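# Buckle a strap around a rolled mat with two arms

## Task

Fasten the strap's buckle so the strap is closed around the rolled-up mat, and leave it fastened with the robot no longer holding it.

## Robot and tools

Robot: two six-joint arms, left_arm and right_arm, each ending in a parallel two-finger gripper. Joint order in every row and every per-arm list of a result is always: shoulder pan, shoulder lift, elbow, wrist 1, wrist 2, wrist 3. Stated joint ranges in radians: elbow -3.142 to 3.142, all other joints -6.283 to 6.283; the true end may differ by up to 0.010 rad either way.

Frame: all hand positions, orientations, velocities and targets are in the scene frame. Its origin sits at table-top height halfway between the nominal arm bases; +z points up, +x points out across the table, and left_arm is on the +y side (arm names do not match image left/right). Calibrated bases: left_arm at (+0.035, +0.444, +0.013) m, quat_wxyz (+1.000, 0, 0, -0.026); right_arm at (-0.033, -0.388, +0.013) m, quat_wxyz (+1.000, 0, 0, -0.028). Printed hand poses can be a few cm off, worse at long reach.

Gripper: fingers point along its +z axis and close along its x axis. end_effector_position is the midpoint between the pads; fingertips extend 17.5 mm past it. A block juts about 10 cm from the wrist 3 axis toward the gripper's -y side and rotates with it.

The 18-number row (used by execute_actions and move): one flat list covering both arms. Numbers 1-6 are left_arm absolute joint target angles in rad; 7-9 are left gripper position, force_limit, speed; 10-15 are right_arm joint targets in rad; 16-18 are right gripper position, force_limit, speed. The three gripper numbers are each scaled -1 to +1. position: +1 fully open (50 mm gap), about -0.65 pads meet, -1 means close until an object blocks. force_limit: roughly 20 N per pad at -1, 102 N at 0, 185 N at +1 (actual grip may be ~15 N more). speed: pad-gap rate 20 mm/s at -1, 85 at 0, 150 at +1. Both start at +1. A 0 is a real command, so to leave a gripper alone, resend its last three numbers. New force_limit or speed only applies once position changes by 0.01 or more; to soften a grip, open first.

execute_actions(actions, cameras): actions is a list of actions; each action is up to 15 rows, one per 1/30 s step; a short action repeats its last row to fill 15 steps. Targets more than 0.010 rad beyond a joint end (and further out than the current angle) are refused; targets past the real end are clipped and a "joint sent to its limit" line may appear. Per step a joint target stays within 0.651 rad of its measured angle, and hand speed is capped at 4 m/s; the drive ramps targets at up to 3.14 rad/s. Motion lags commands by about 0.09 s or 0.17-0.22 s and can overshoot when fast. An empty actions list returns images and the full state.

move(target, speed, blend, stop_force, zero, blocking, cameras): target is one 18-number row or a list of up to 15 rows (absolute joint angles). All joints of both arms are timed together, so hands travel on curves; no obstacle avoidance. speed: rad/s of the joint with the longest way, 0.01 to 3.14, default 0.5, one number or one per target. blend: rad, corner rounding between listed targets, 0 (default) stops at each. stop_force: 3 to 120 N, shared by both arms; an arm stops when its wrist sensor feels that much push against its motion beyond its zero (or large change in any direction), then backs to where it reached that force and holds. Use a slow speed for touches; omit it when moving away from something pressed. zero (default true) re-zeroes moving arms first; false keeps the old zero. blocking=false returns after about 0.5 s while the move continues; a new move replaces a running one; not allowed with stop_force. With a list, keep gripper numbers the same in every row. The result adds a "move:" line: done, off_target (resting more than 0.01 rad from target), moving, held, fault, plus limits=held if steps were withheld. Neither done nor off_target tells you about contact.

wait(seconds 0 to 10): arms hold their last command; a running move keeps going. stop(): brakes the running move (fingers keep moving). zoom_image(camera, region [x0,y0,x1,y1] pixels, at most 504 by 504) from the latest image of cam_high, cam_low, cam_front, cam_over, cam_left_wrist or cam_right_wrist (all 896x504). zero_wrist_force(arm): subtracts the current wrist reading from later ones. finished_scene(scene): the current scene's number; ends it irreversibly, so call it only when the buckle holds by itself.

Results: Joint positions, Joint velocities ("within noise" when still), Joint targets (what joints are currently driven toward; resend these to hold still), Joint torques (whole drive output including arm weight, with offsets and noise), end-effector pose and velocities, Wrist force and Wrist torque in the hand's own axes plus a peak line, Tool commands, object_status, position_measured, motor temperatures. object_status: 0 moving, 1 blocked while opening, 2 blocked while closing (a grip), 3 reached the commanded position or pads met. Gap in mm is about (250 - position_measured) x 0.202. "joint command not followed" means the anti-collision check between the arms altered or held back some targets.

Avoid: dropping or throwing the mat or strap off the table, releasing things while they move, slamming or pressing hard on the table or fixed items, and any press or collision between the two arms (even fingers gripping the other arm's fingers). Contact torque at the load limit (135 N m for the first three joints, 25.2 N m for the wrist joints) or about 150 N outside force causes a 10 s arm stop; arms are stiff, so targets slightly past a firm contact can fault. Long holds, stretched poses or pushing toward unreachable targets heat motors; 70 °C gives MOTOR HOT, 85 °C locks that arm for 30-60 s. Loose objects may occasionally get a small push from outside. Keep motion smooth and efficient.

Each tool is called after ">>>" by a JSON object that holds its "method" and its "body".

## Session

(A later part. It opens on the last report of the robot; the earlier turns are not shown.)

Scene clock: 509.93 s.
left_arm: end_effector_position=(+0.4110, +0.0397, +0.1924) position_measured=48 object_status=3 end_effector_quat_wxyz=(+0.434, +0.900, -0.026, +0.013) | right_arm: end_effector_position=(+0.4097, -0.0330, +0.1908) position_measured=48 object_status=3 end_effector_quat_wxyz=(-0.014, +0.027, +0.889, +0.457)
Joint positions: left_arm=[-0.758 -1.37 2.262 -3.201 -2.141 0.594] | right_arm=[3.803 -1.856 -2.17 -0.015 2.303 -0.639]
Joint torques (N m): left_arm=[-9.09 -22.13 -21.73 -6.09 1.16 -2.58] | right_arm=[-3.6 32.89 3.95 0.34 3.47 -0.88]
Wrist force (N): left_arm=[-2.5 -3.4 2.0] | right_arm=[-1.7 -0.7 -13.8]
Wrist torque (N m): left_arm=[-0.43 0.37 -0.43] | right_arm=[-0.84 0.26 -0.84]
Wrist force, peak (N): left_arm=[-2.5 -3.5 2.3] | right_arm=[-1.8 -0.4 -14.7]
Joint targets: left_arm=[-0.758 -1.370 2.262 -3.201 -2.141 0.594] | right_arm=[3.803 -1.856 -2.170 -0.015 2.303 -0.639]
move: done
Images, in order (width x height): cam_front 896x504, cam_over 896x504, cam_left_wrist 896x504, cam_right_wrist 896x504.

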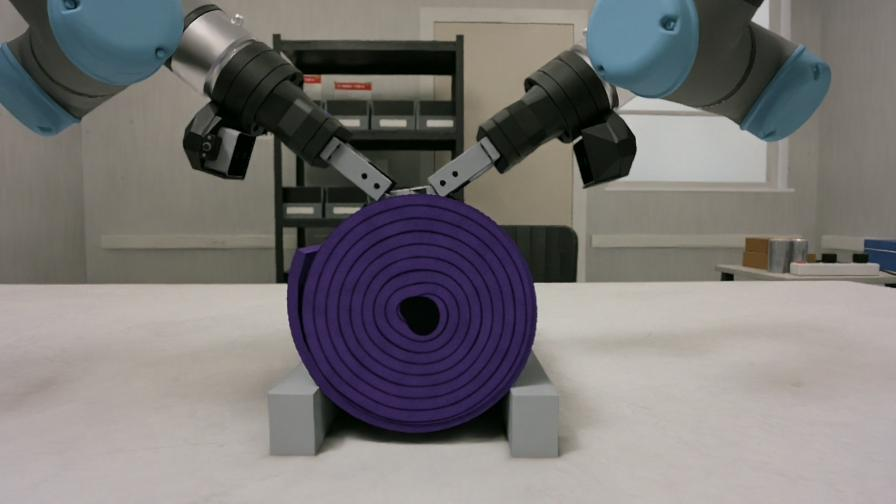

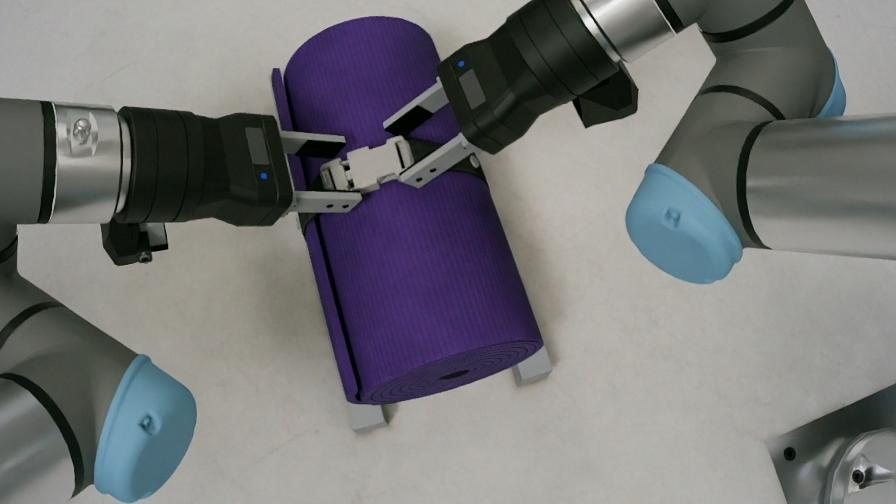

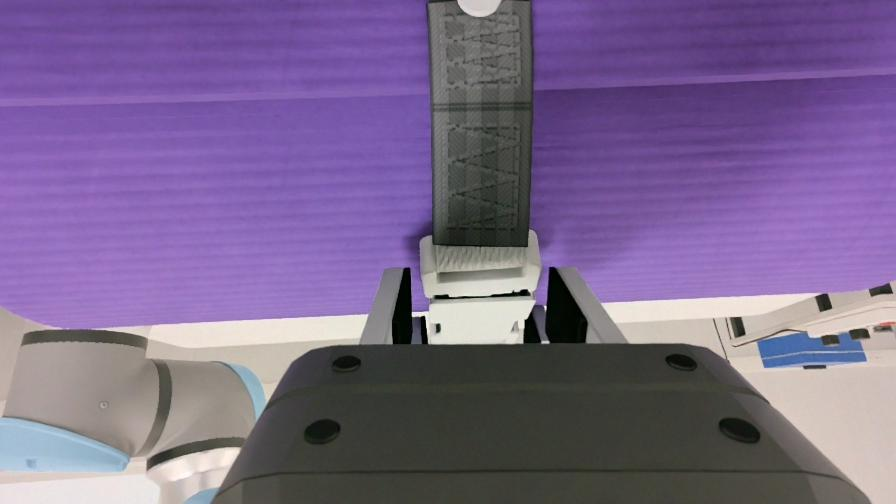

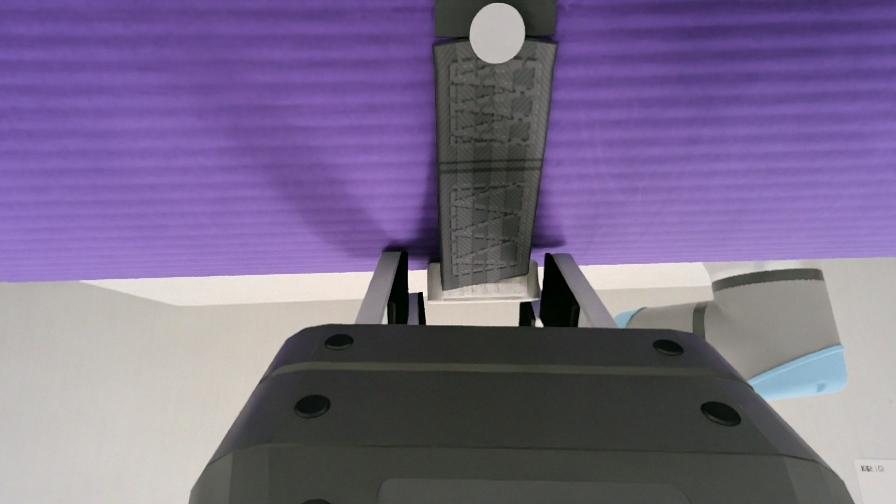

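>>> {"method": "move", "body": {"target": [-0.758,-1.370,2.262,-3.201,-2.141,0.594,-1,1,-1,3.803,-1.856,-2.170,-0.015,2.303,-0.639,-1,1,-1], "cameras": ["cam_over","cam_left_wrist"]}}

Scene clock: 538.90 s.
left_arm: end_effector_position=(+0.4108, +0.0397, +0.1922) position_measured=101 object_status=2 end_effector_quat_wxyz=(+0.434, +0.900, -0.026, +0.013) | right_arm: end_effector_position=(+0.4096, -0.0331, +0.1908) position_measured=97 object_status=2 end_effector_quat_wxyz=(-0.014, +0.027, +0.889, +0.457)
Joint positions: left_arm=[-0.758 -1.37 2.262 -3.201 -2.141 0.594] | right_arm=[3.803 -1.856 -2.17 -0.015 2.303 -0.639]
Joint torques (N m): left_arm=[-10.58 -22.81 -8.87 -0.13 -1.11 -2.51] | right_arm=[1.17 33.83 3.78 0.49 1.21 -0.74]
Wrist force (N): left_arm=[2.1 -2.8 1.2] | right_arm=[-3.4 0.4 -6.1]
Wrist torque (N m): left_arm=[-0.40 0.57 -0.54] | right_arm=[-0.93 0.44 -0.88]
Wrist force, peak (N): left_arm=[0.5 -4.5 1.9] | right_arm=[-1.6 -0.7 -13.8]
Joint targets: left_arm=[-0.758 -1.370 2.262 -3.201 -2.141 0.594] | right_arm=[3.803 -1.856 -2.170 -0.015 2.303 -0.639]
move: done
Images, in order (width x height): cam_over 896x504, cam_left_wrist 896x504.

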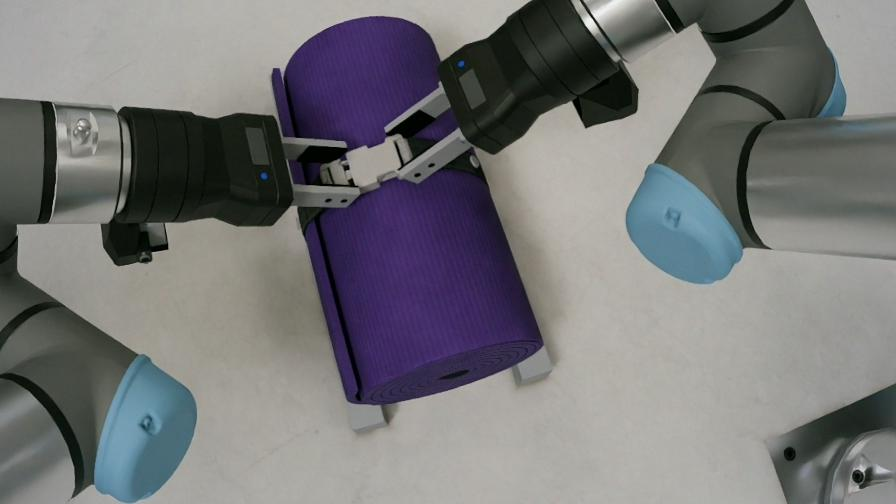

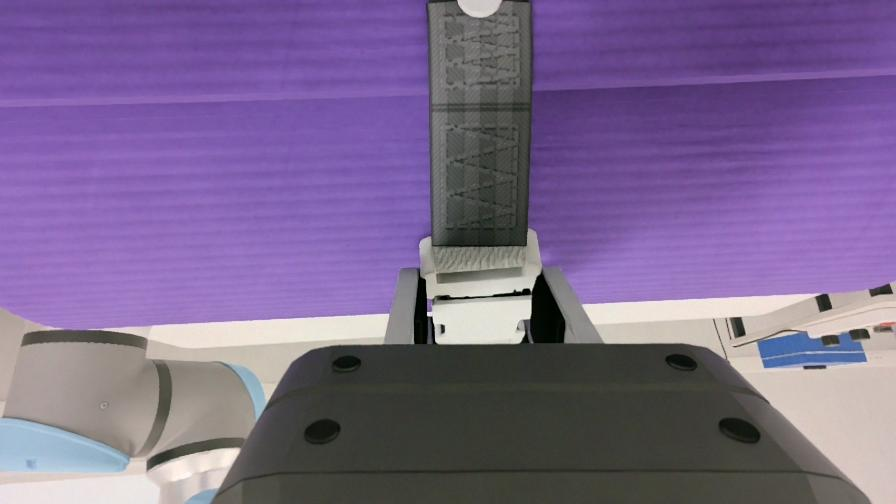

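>>> {"method": "zoom_image", "body": {"camera": "cam_over", "region": [290, 100, 500, 220]}}

>>> {"method": "zoom_image", "body": {"camera": "cam_left_wrist", "region": [370, 210, 600, 350]}}

Scaled by 2.400.

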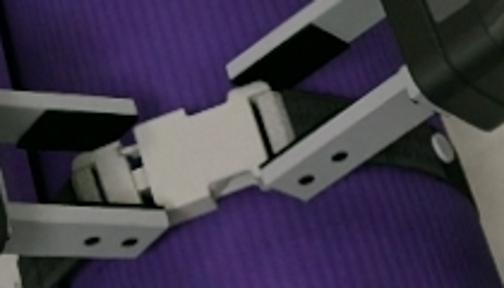

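Scaled by 2.191.

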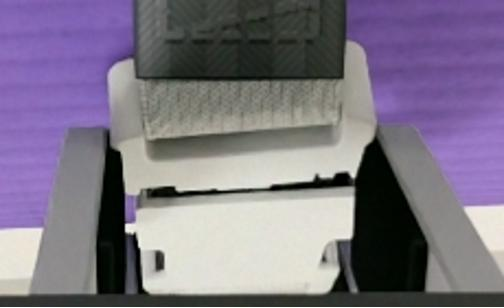

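>>> {"method": "move", "body": {"target": [[-0.758,-1.370,2.262,-3.201,-2.141,0.594,0.7,1,-1,3.803,-1.856,-2.170,-0.015,2.303,-0.639,-1,1,-1],[-0.7523,-1.3618,2.2683,-3.2143,-2.1452,0.599,0.7,1,-1,3.803,-1.856,-2.170,-0.015,2.303,-0.639,-1,1,-1],[-0.7523,-1.3618,2.2683,-3.2143,-2.1452,0.599,-1,1,-1,3.803,-1.856,-2.170,-0.015,2.303,-0.639,-1,1,-1]], "speed": 0.1, "cameras": ["cam_left_wrist","cam_right_wrist"]}}

>>> {"method": "zoom_image", "body": {"camera": "cam_left_wrist", "region": [370, 210, 600, 350]}}

Scene clock: 562.83 s.
left_arm: end_effector_position=(+0.4114, +0.0423, +0.1881) position_measured=95 object_status=2 end_effector_quat_wxyz=(+0.435, +0.900, -0.027, +0.013) | right_arm: end_effector_position=(+0.4096, -0.0330, +0.1908) position_measured=97 object_status=2 end_effector_quat_wxyz=(-0.014, +0.027, +0.889, +0.457)
Joint positions: left_arm=[-0.752 -1.362 2.268 -3.214 -2.145 0.599] | right_arm=[3.803 -1.856 -2.17 -0.015 2.303 -0.639]
Joint torques (N m): left_arm=[-7.02 -37.17 -24.12 -1.09 0.68 -2.39] | right_arm=[2.26 32.9 10.94 1.84 3.14 -0.59]
Wrist force (N): left_arm=[-1.2 -3.5 1.4] | right_arm=[-3.4 0.3 -7.1]
Wrist torque (N m): left_arm=[-0.39 0.42 -0.56] | right_arm=[-0.93 0.38 -0.88]
Wrist force, peak (N): left_arm=[4.8 -2.7 1.9] | right_arm=[-4.8 0.9 -7.6]
Joint targets: left_arm=[-0.752 -1.362 2.268 -3.214 -2.145 0.599] | right_arm=[3.803 -1.856 -2.170 -0.015 2.303 -0.639]
move: done
Images, in order (width x height): cam_left_wrist 896x504, cam_right_wrist 896x504.

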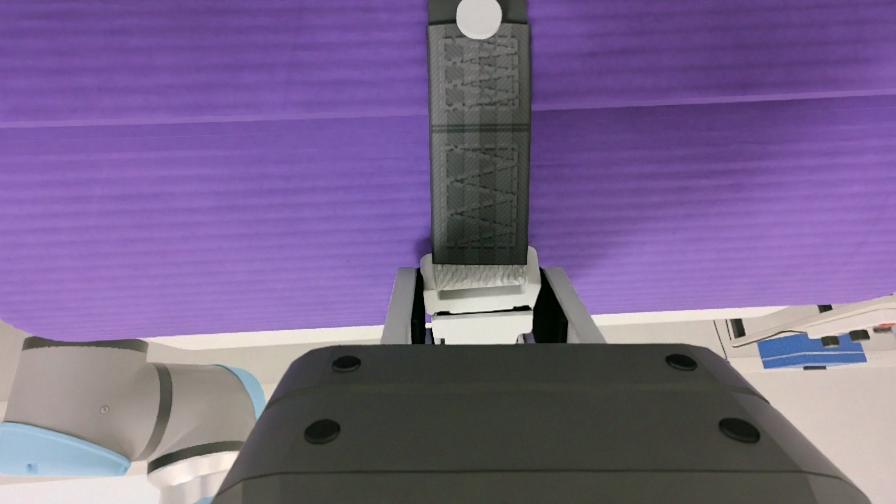

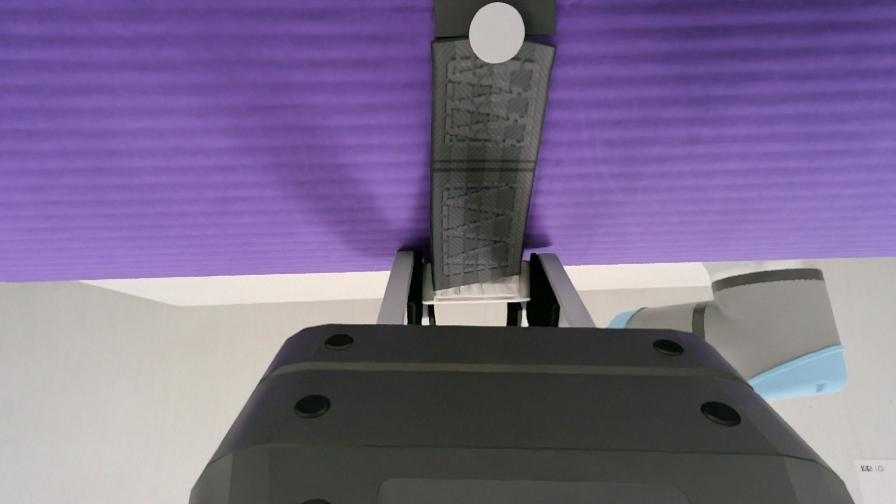

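Scaled by 2.191.

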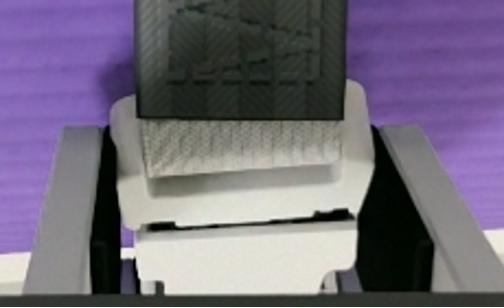

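>>> {"method": "move", "body": {"target": [-0.7668,-1.3547,2.2592,-3.2173,-2.135,0.5863,-1,1,-1,3.803,-1.856,-2.170,-0.015,2.303,-0.639,-1,1,-1], "speed": 0.02, "stop_force": 105, "cameras": ["cam_over","cam_left_wrist"]}}

>>> {"method": "zoom_image", "body": {"camera": "cam_left_wrist", "region": [370, 210, 600, 350]}}

>>> {"method": "zoom_image", "body": {"camera": "cam_over", "region": [290, 100, 500, 220]}}

Scene clock: 570.27 s.
left_arm: end_effector_position=(+0.4108, +0.0354, +0.1879) position_measured=95 object_status=2 end_effector_quat_wxyz=(+0.434, +0.900, -0.026, +0.013) | right_arm: end_effector_position=(+0.4096, -0.0330, +0.1908) position_measured=97 object_status=2 end_effector_quat_wxyz=(-0.014, +0.027, +0.889, +0.457)
Joint positions: left_arm=[-0.766 -1.355 2.26 -3.217 -2.135 0.587] | right_arm=[3.803 -1.856 -2.17 -0.015 2.303 -0.639]
Joint torques (N m): left_arm=[-33.87 -23.69 -25.44 -2.51 -12.51 2.28] | right_arm=[33.21 -2.47 17.09 -0.83 -1.53 -0.47]
Wrist force (N): left_arm=[8.9 -51.0 -90.6] | right_arm=[4.7 -15.8 -77.3]
Wrist torque (N m): left_arm=[-0.10 0.35 -0.07] | right_arm=[-1.00 1.38 -1.08]
Wrist force, peak (N): left_arm=[8.2 -56.1 -102.6] | right_arm=[8.2 -18.7 -81.3]
Joint targets: left_arm=[-0.766 -1.355 2.260 -3.217 -2.135 0.587] | right_arm=[3.803 -1.856 -2.170 -0.015 2.303 -0.639]
move: contact (left_arm)
Images, in order (width x height): cam_over 896x504, cam_left_wrist 896x504.

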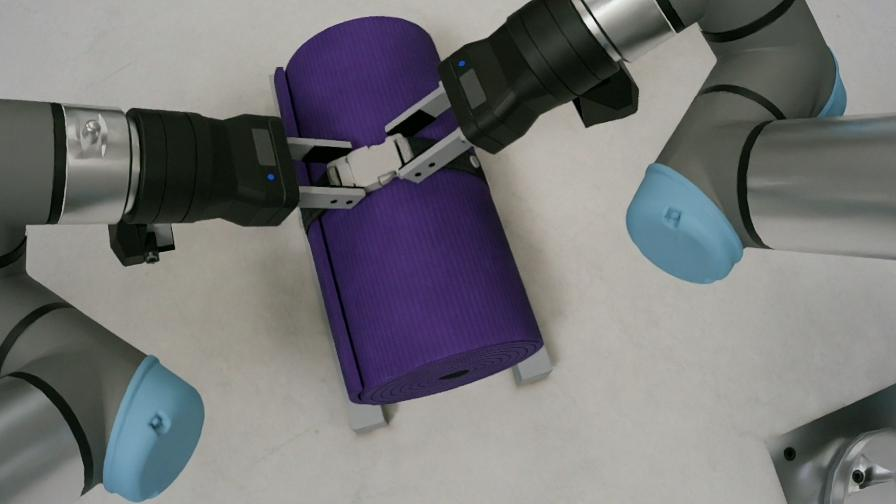

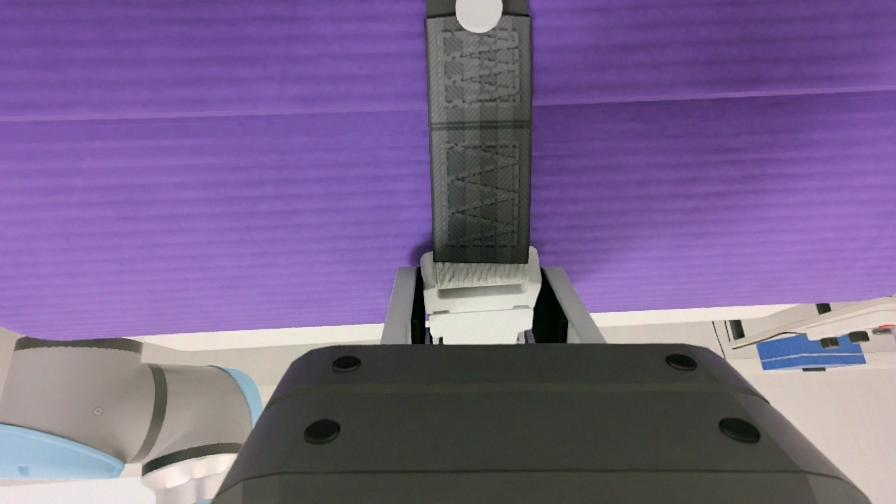

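Scaled by 2.191.

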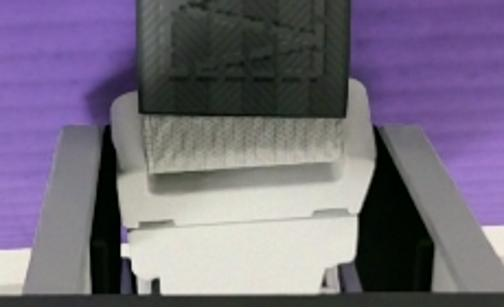

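Scaled by 2.400.

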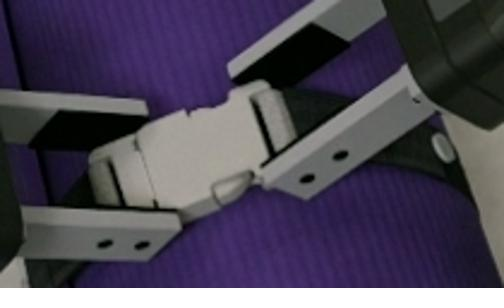

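>>> {"method": "move", "body": {"target": [[-0.7605,-1.358,2.2632,-3.2157,-2.1395,0.592,-1,1,-1,3.803,-1.856,-2.170,-0.015,2.303,-0.639,-1,1,-1],[-0.7605,-1.358,2.2632,-3.2157,-2.1395,0.592,0.7,1,-1,3.803,-1.856,-2.170,-0.015,2.303,-0.639,0.7,1,-1]], "speed": 0.05}}

>>> {"method": "move", "body": {"target": [-0.7605,-1.508,2.2632,-3.0657,-2.1395,0.592,0.7,1,-1,3.803,-1.706,-2.170,-0.165,2.303,-0.639,0.7,1,-1], "speed": 0.3, "cameras": ["cam_over","cam_left_wrist"]}}

>>> {"method": "zoom_image", "body": {"camera": "cam_over", "region": [310, 100, 450, 210]}}

Scene clock: 576.57 s.
left_arm: end_effector_position=(+0.4109, +0.0381, +0.1880) position_measured=48 object_status=3 end_effector_quat_wxyz=(+0.434, +0.900, -0.027, +0.013) | right_arm: end_effector_position=(+0.4096, -0.0331, +0.1908) position_measured=48 object_status=0 end_effector_quat_wxyz=(-0.014, +0.027, +0.889, +0.457)
Joint positions: left_arm=[-0.76 -1.358 2.263 -3.216 -2.139 0.592] | right_arm=[3.803 -1.856 -2.17 -0.015 2.303 -0.639]
Joint torques (N m): left_arm=[10.12 -32.14 -24.44 -6.16 1.07 -2.33] | right_arm=[-3.35 33.52 13.12 2.91 -2.1 -0.42]
Wrist force (N): left_arm=[-2.3 -3.1 2.0] | right_arm=[4.6 2.1 -7.6]
Wrist torque (N m): left_arm=[-0.37 0.33 -0.43] | right_arm=[-0.85 0.55 -0.83]
Wrist force, peak (N): left_arm=[8.6 -50.6 -91.4] | right_arm=[5.3 -14.8 -78.3]
Joint targets: left_arm=[-0.760 -1.358 2.263 -3.216 -2.139 0.592] | right_arm=[3.803 -1.856 -2.170 -0.015 2.303 -0.639]
move: done

Scene clock: 577.53 s.
left_arm: end_effector_position=(+0.3974, +0.0523, +0.2365) position_measured=48 object_status=3 end_effector_quat_wxyz=(+0.434, +0.900, -0.027, +0.013) | right_arm: end_effector_position=(+0.3934, -0.0443, +0.2446) position_measured=48 object_status=3 end_effector_quat_wxyz=(-0.014, +0.027, +0.889, +0.457)
Joint positions: left_arm=[-0.76 -1.508 2.263 -3.066 -2.139 0.592] | right_arm=[3.803 -1.706 -2.17 -0.165 2.303 -0.639]
Joint torques (N m): left_arm=[5.8 -28.28 -24.33 -4.14 -0.17 -2.47] | right_arm=[5.47 28 9.2 2.46 3.68 -0.29]
Wrist force (N): left_arm=[-2.1 -3.1 2.1] | right_arm=[-2.3 -6.3 0.1]
Wrist torque (N m): left_arm=[-0.37 0.31 -0.43] | right_arm=[-1.04 0.57 -0.72]
Wrist force, peak (N): left_arm=[-1.8 -4.3 3.5] | right_arm=[-2.6 -7.8 1.1]
Joint targets: left_arm=[-0.760 -1.508 2.263 -3.066 -2.139 0.592] | right_arm=[3.803 -1.706 -2.170 -0.165 2.303 -0.639]
move: done
Images, in order (width x height): cam_over 896x504, cam_left_wrist 896x504.

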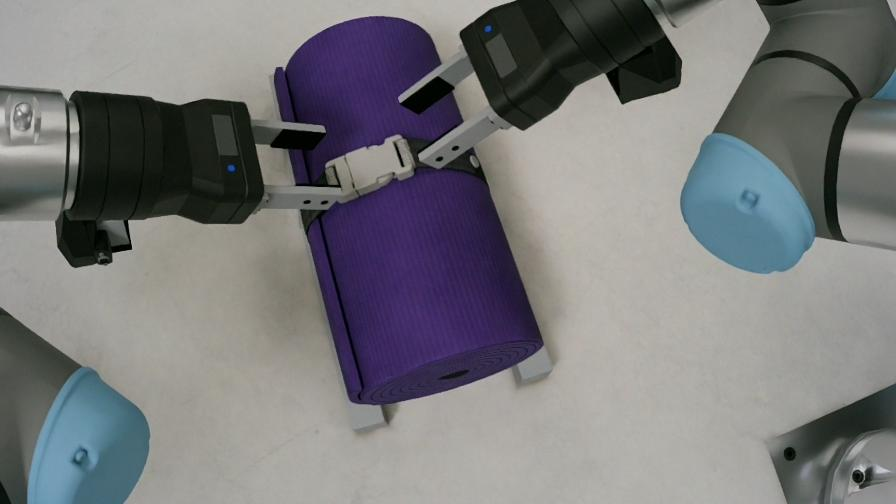

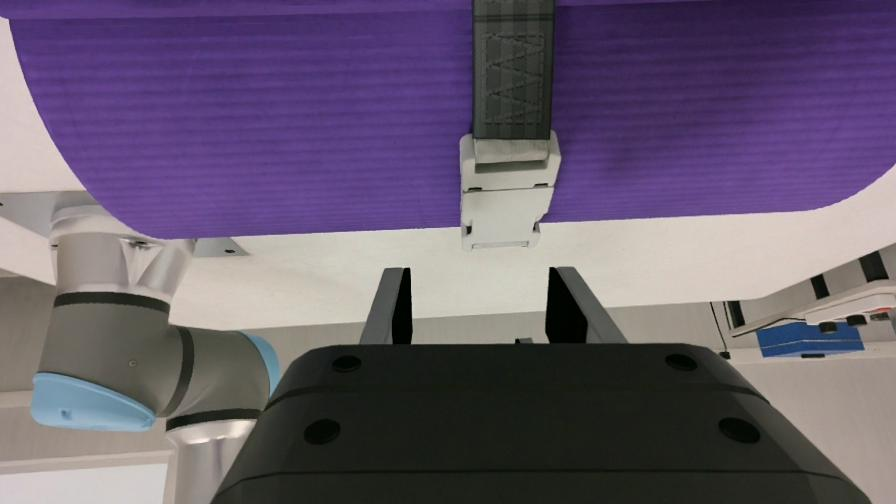

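Scaled by 3.600.

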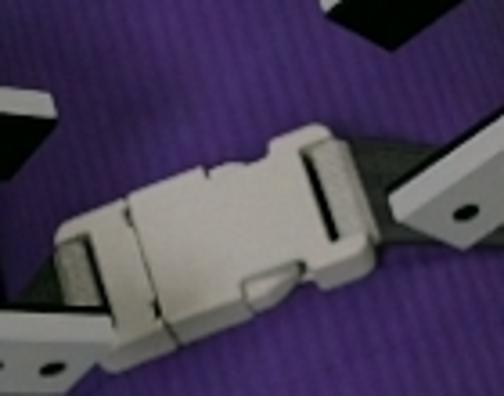

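Flush and latched.

>>> {"method": "finished_scene", "body": {"scene": 2}}

The scene is finished: the task was done.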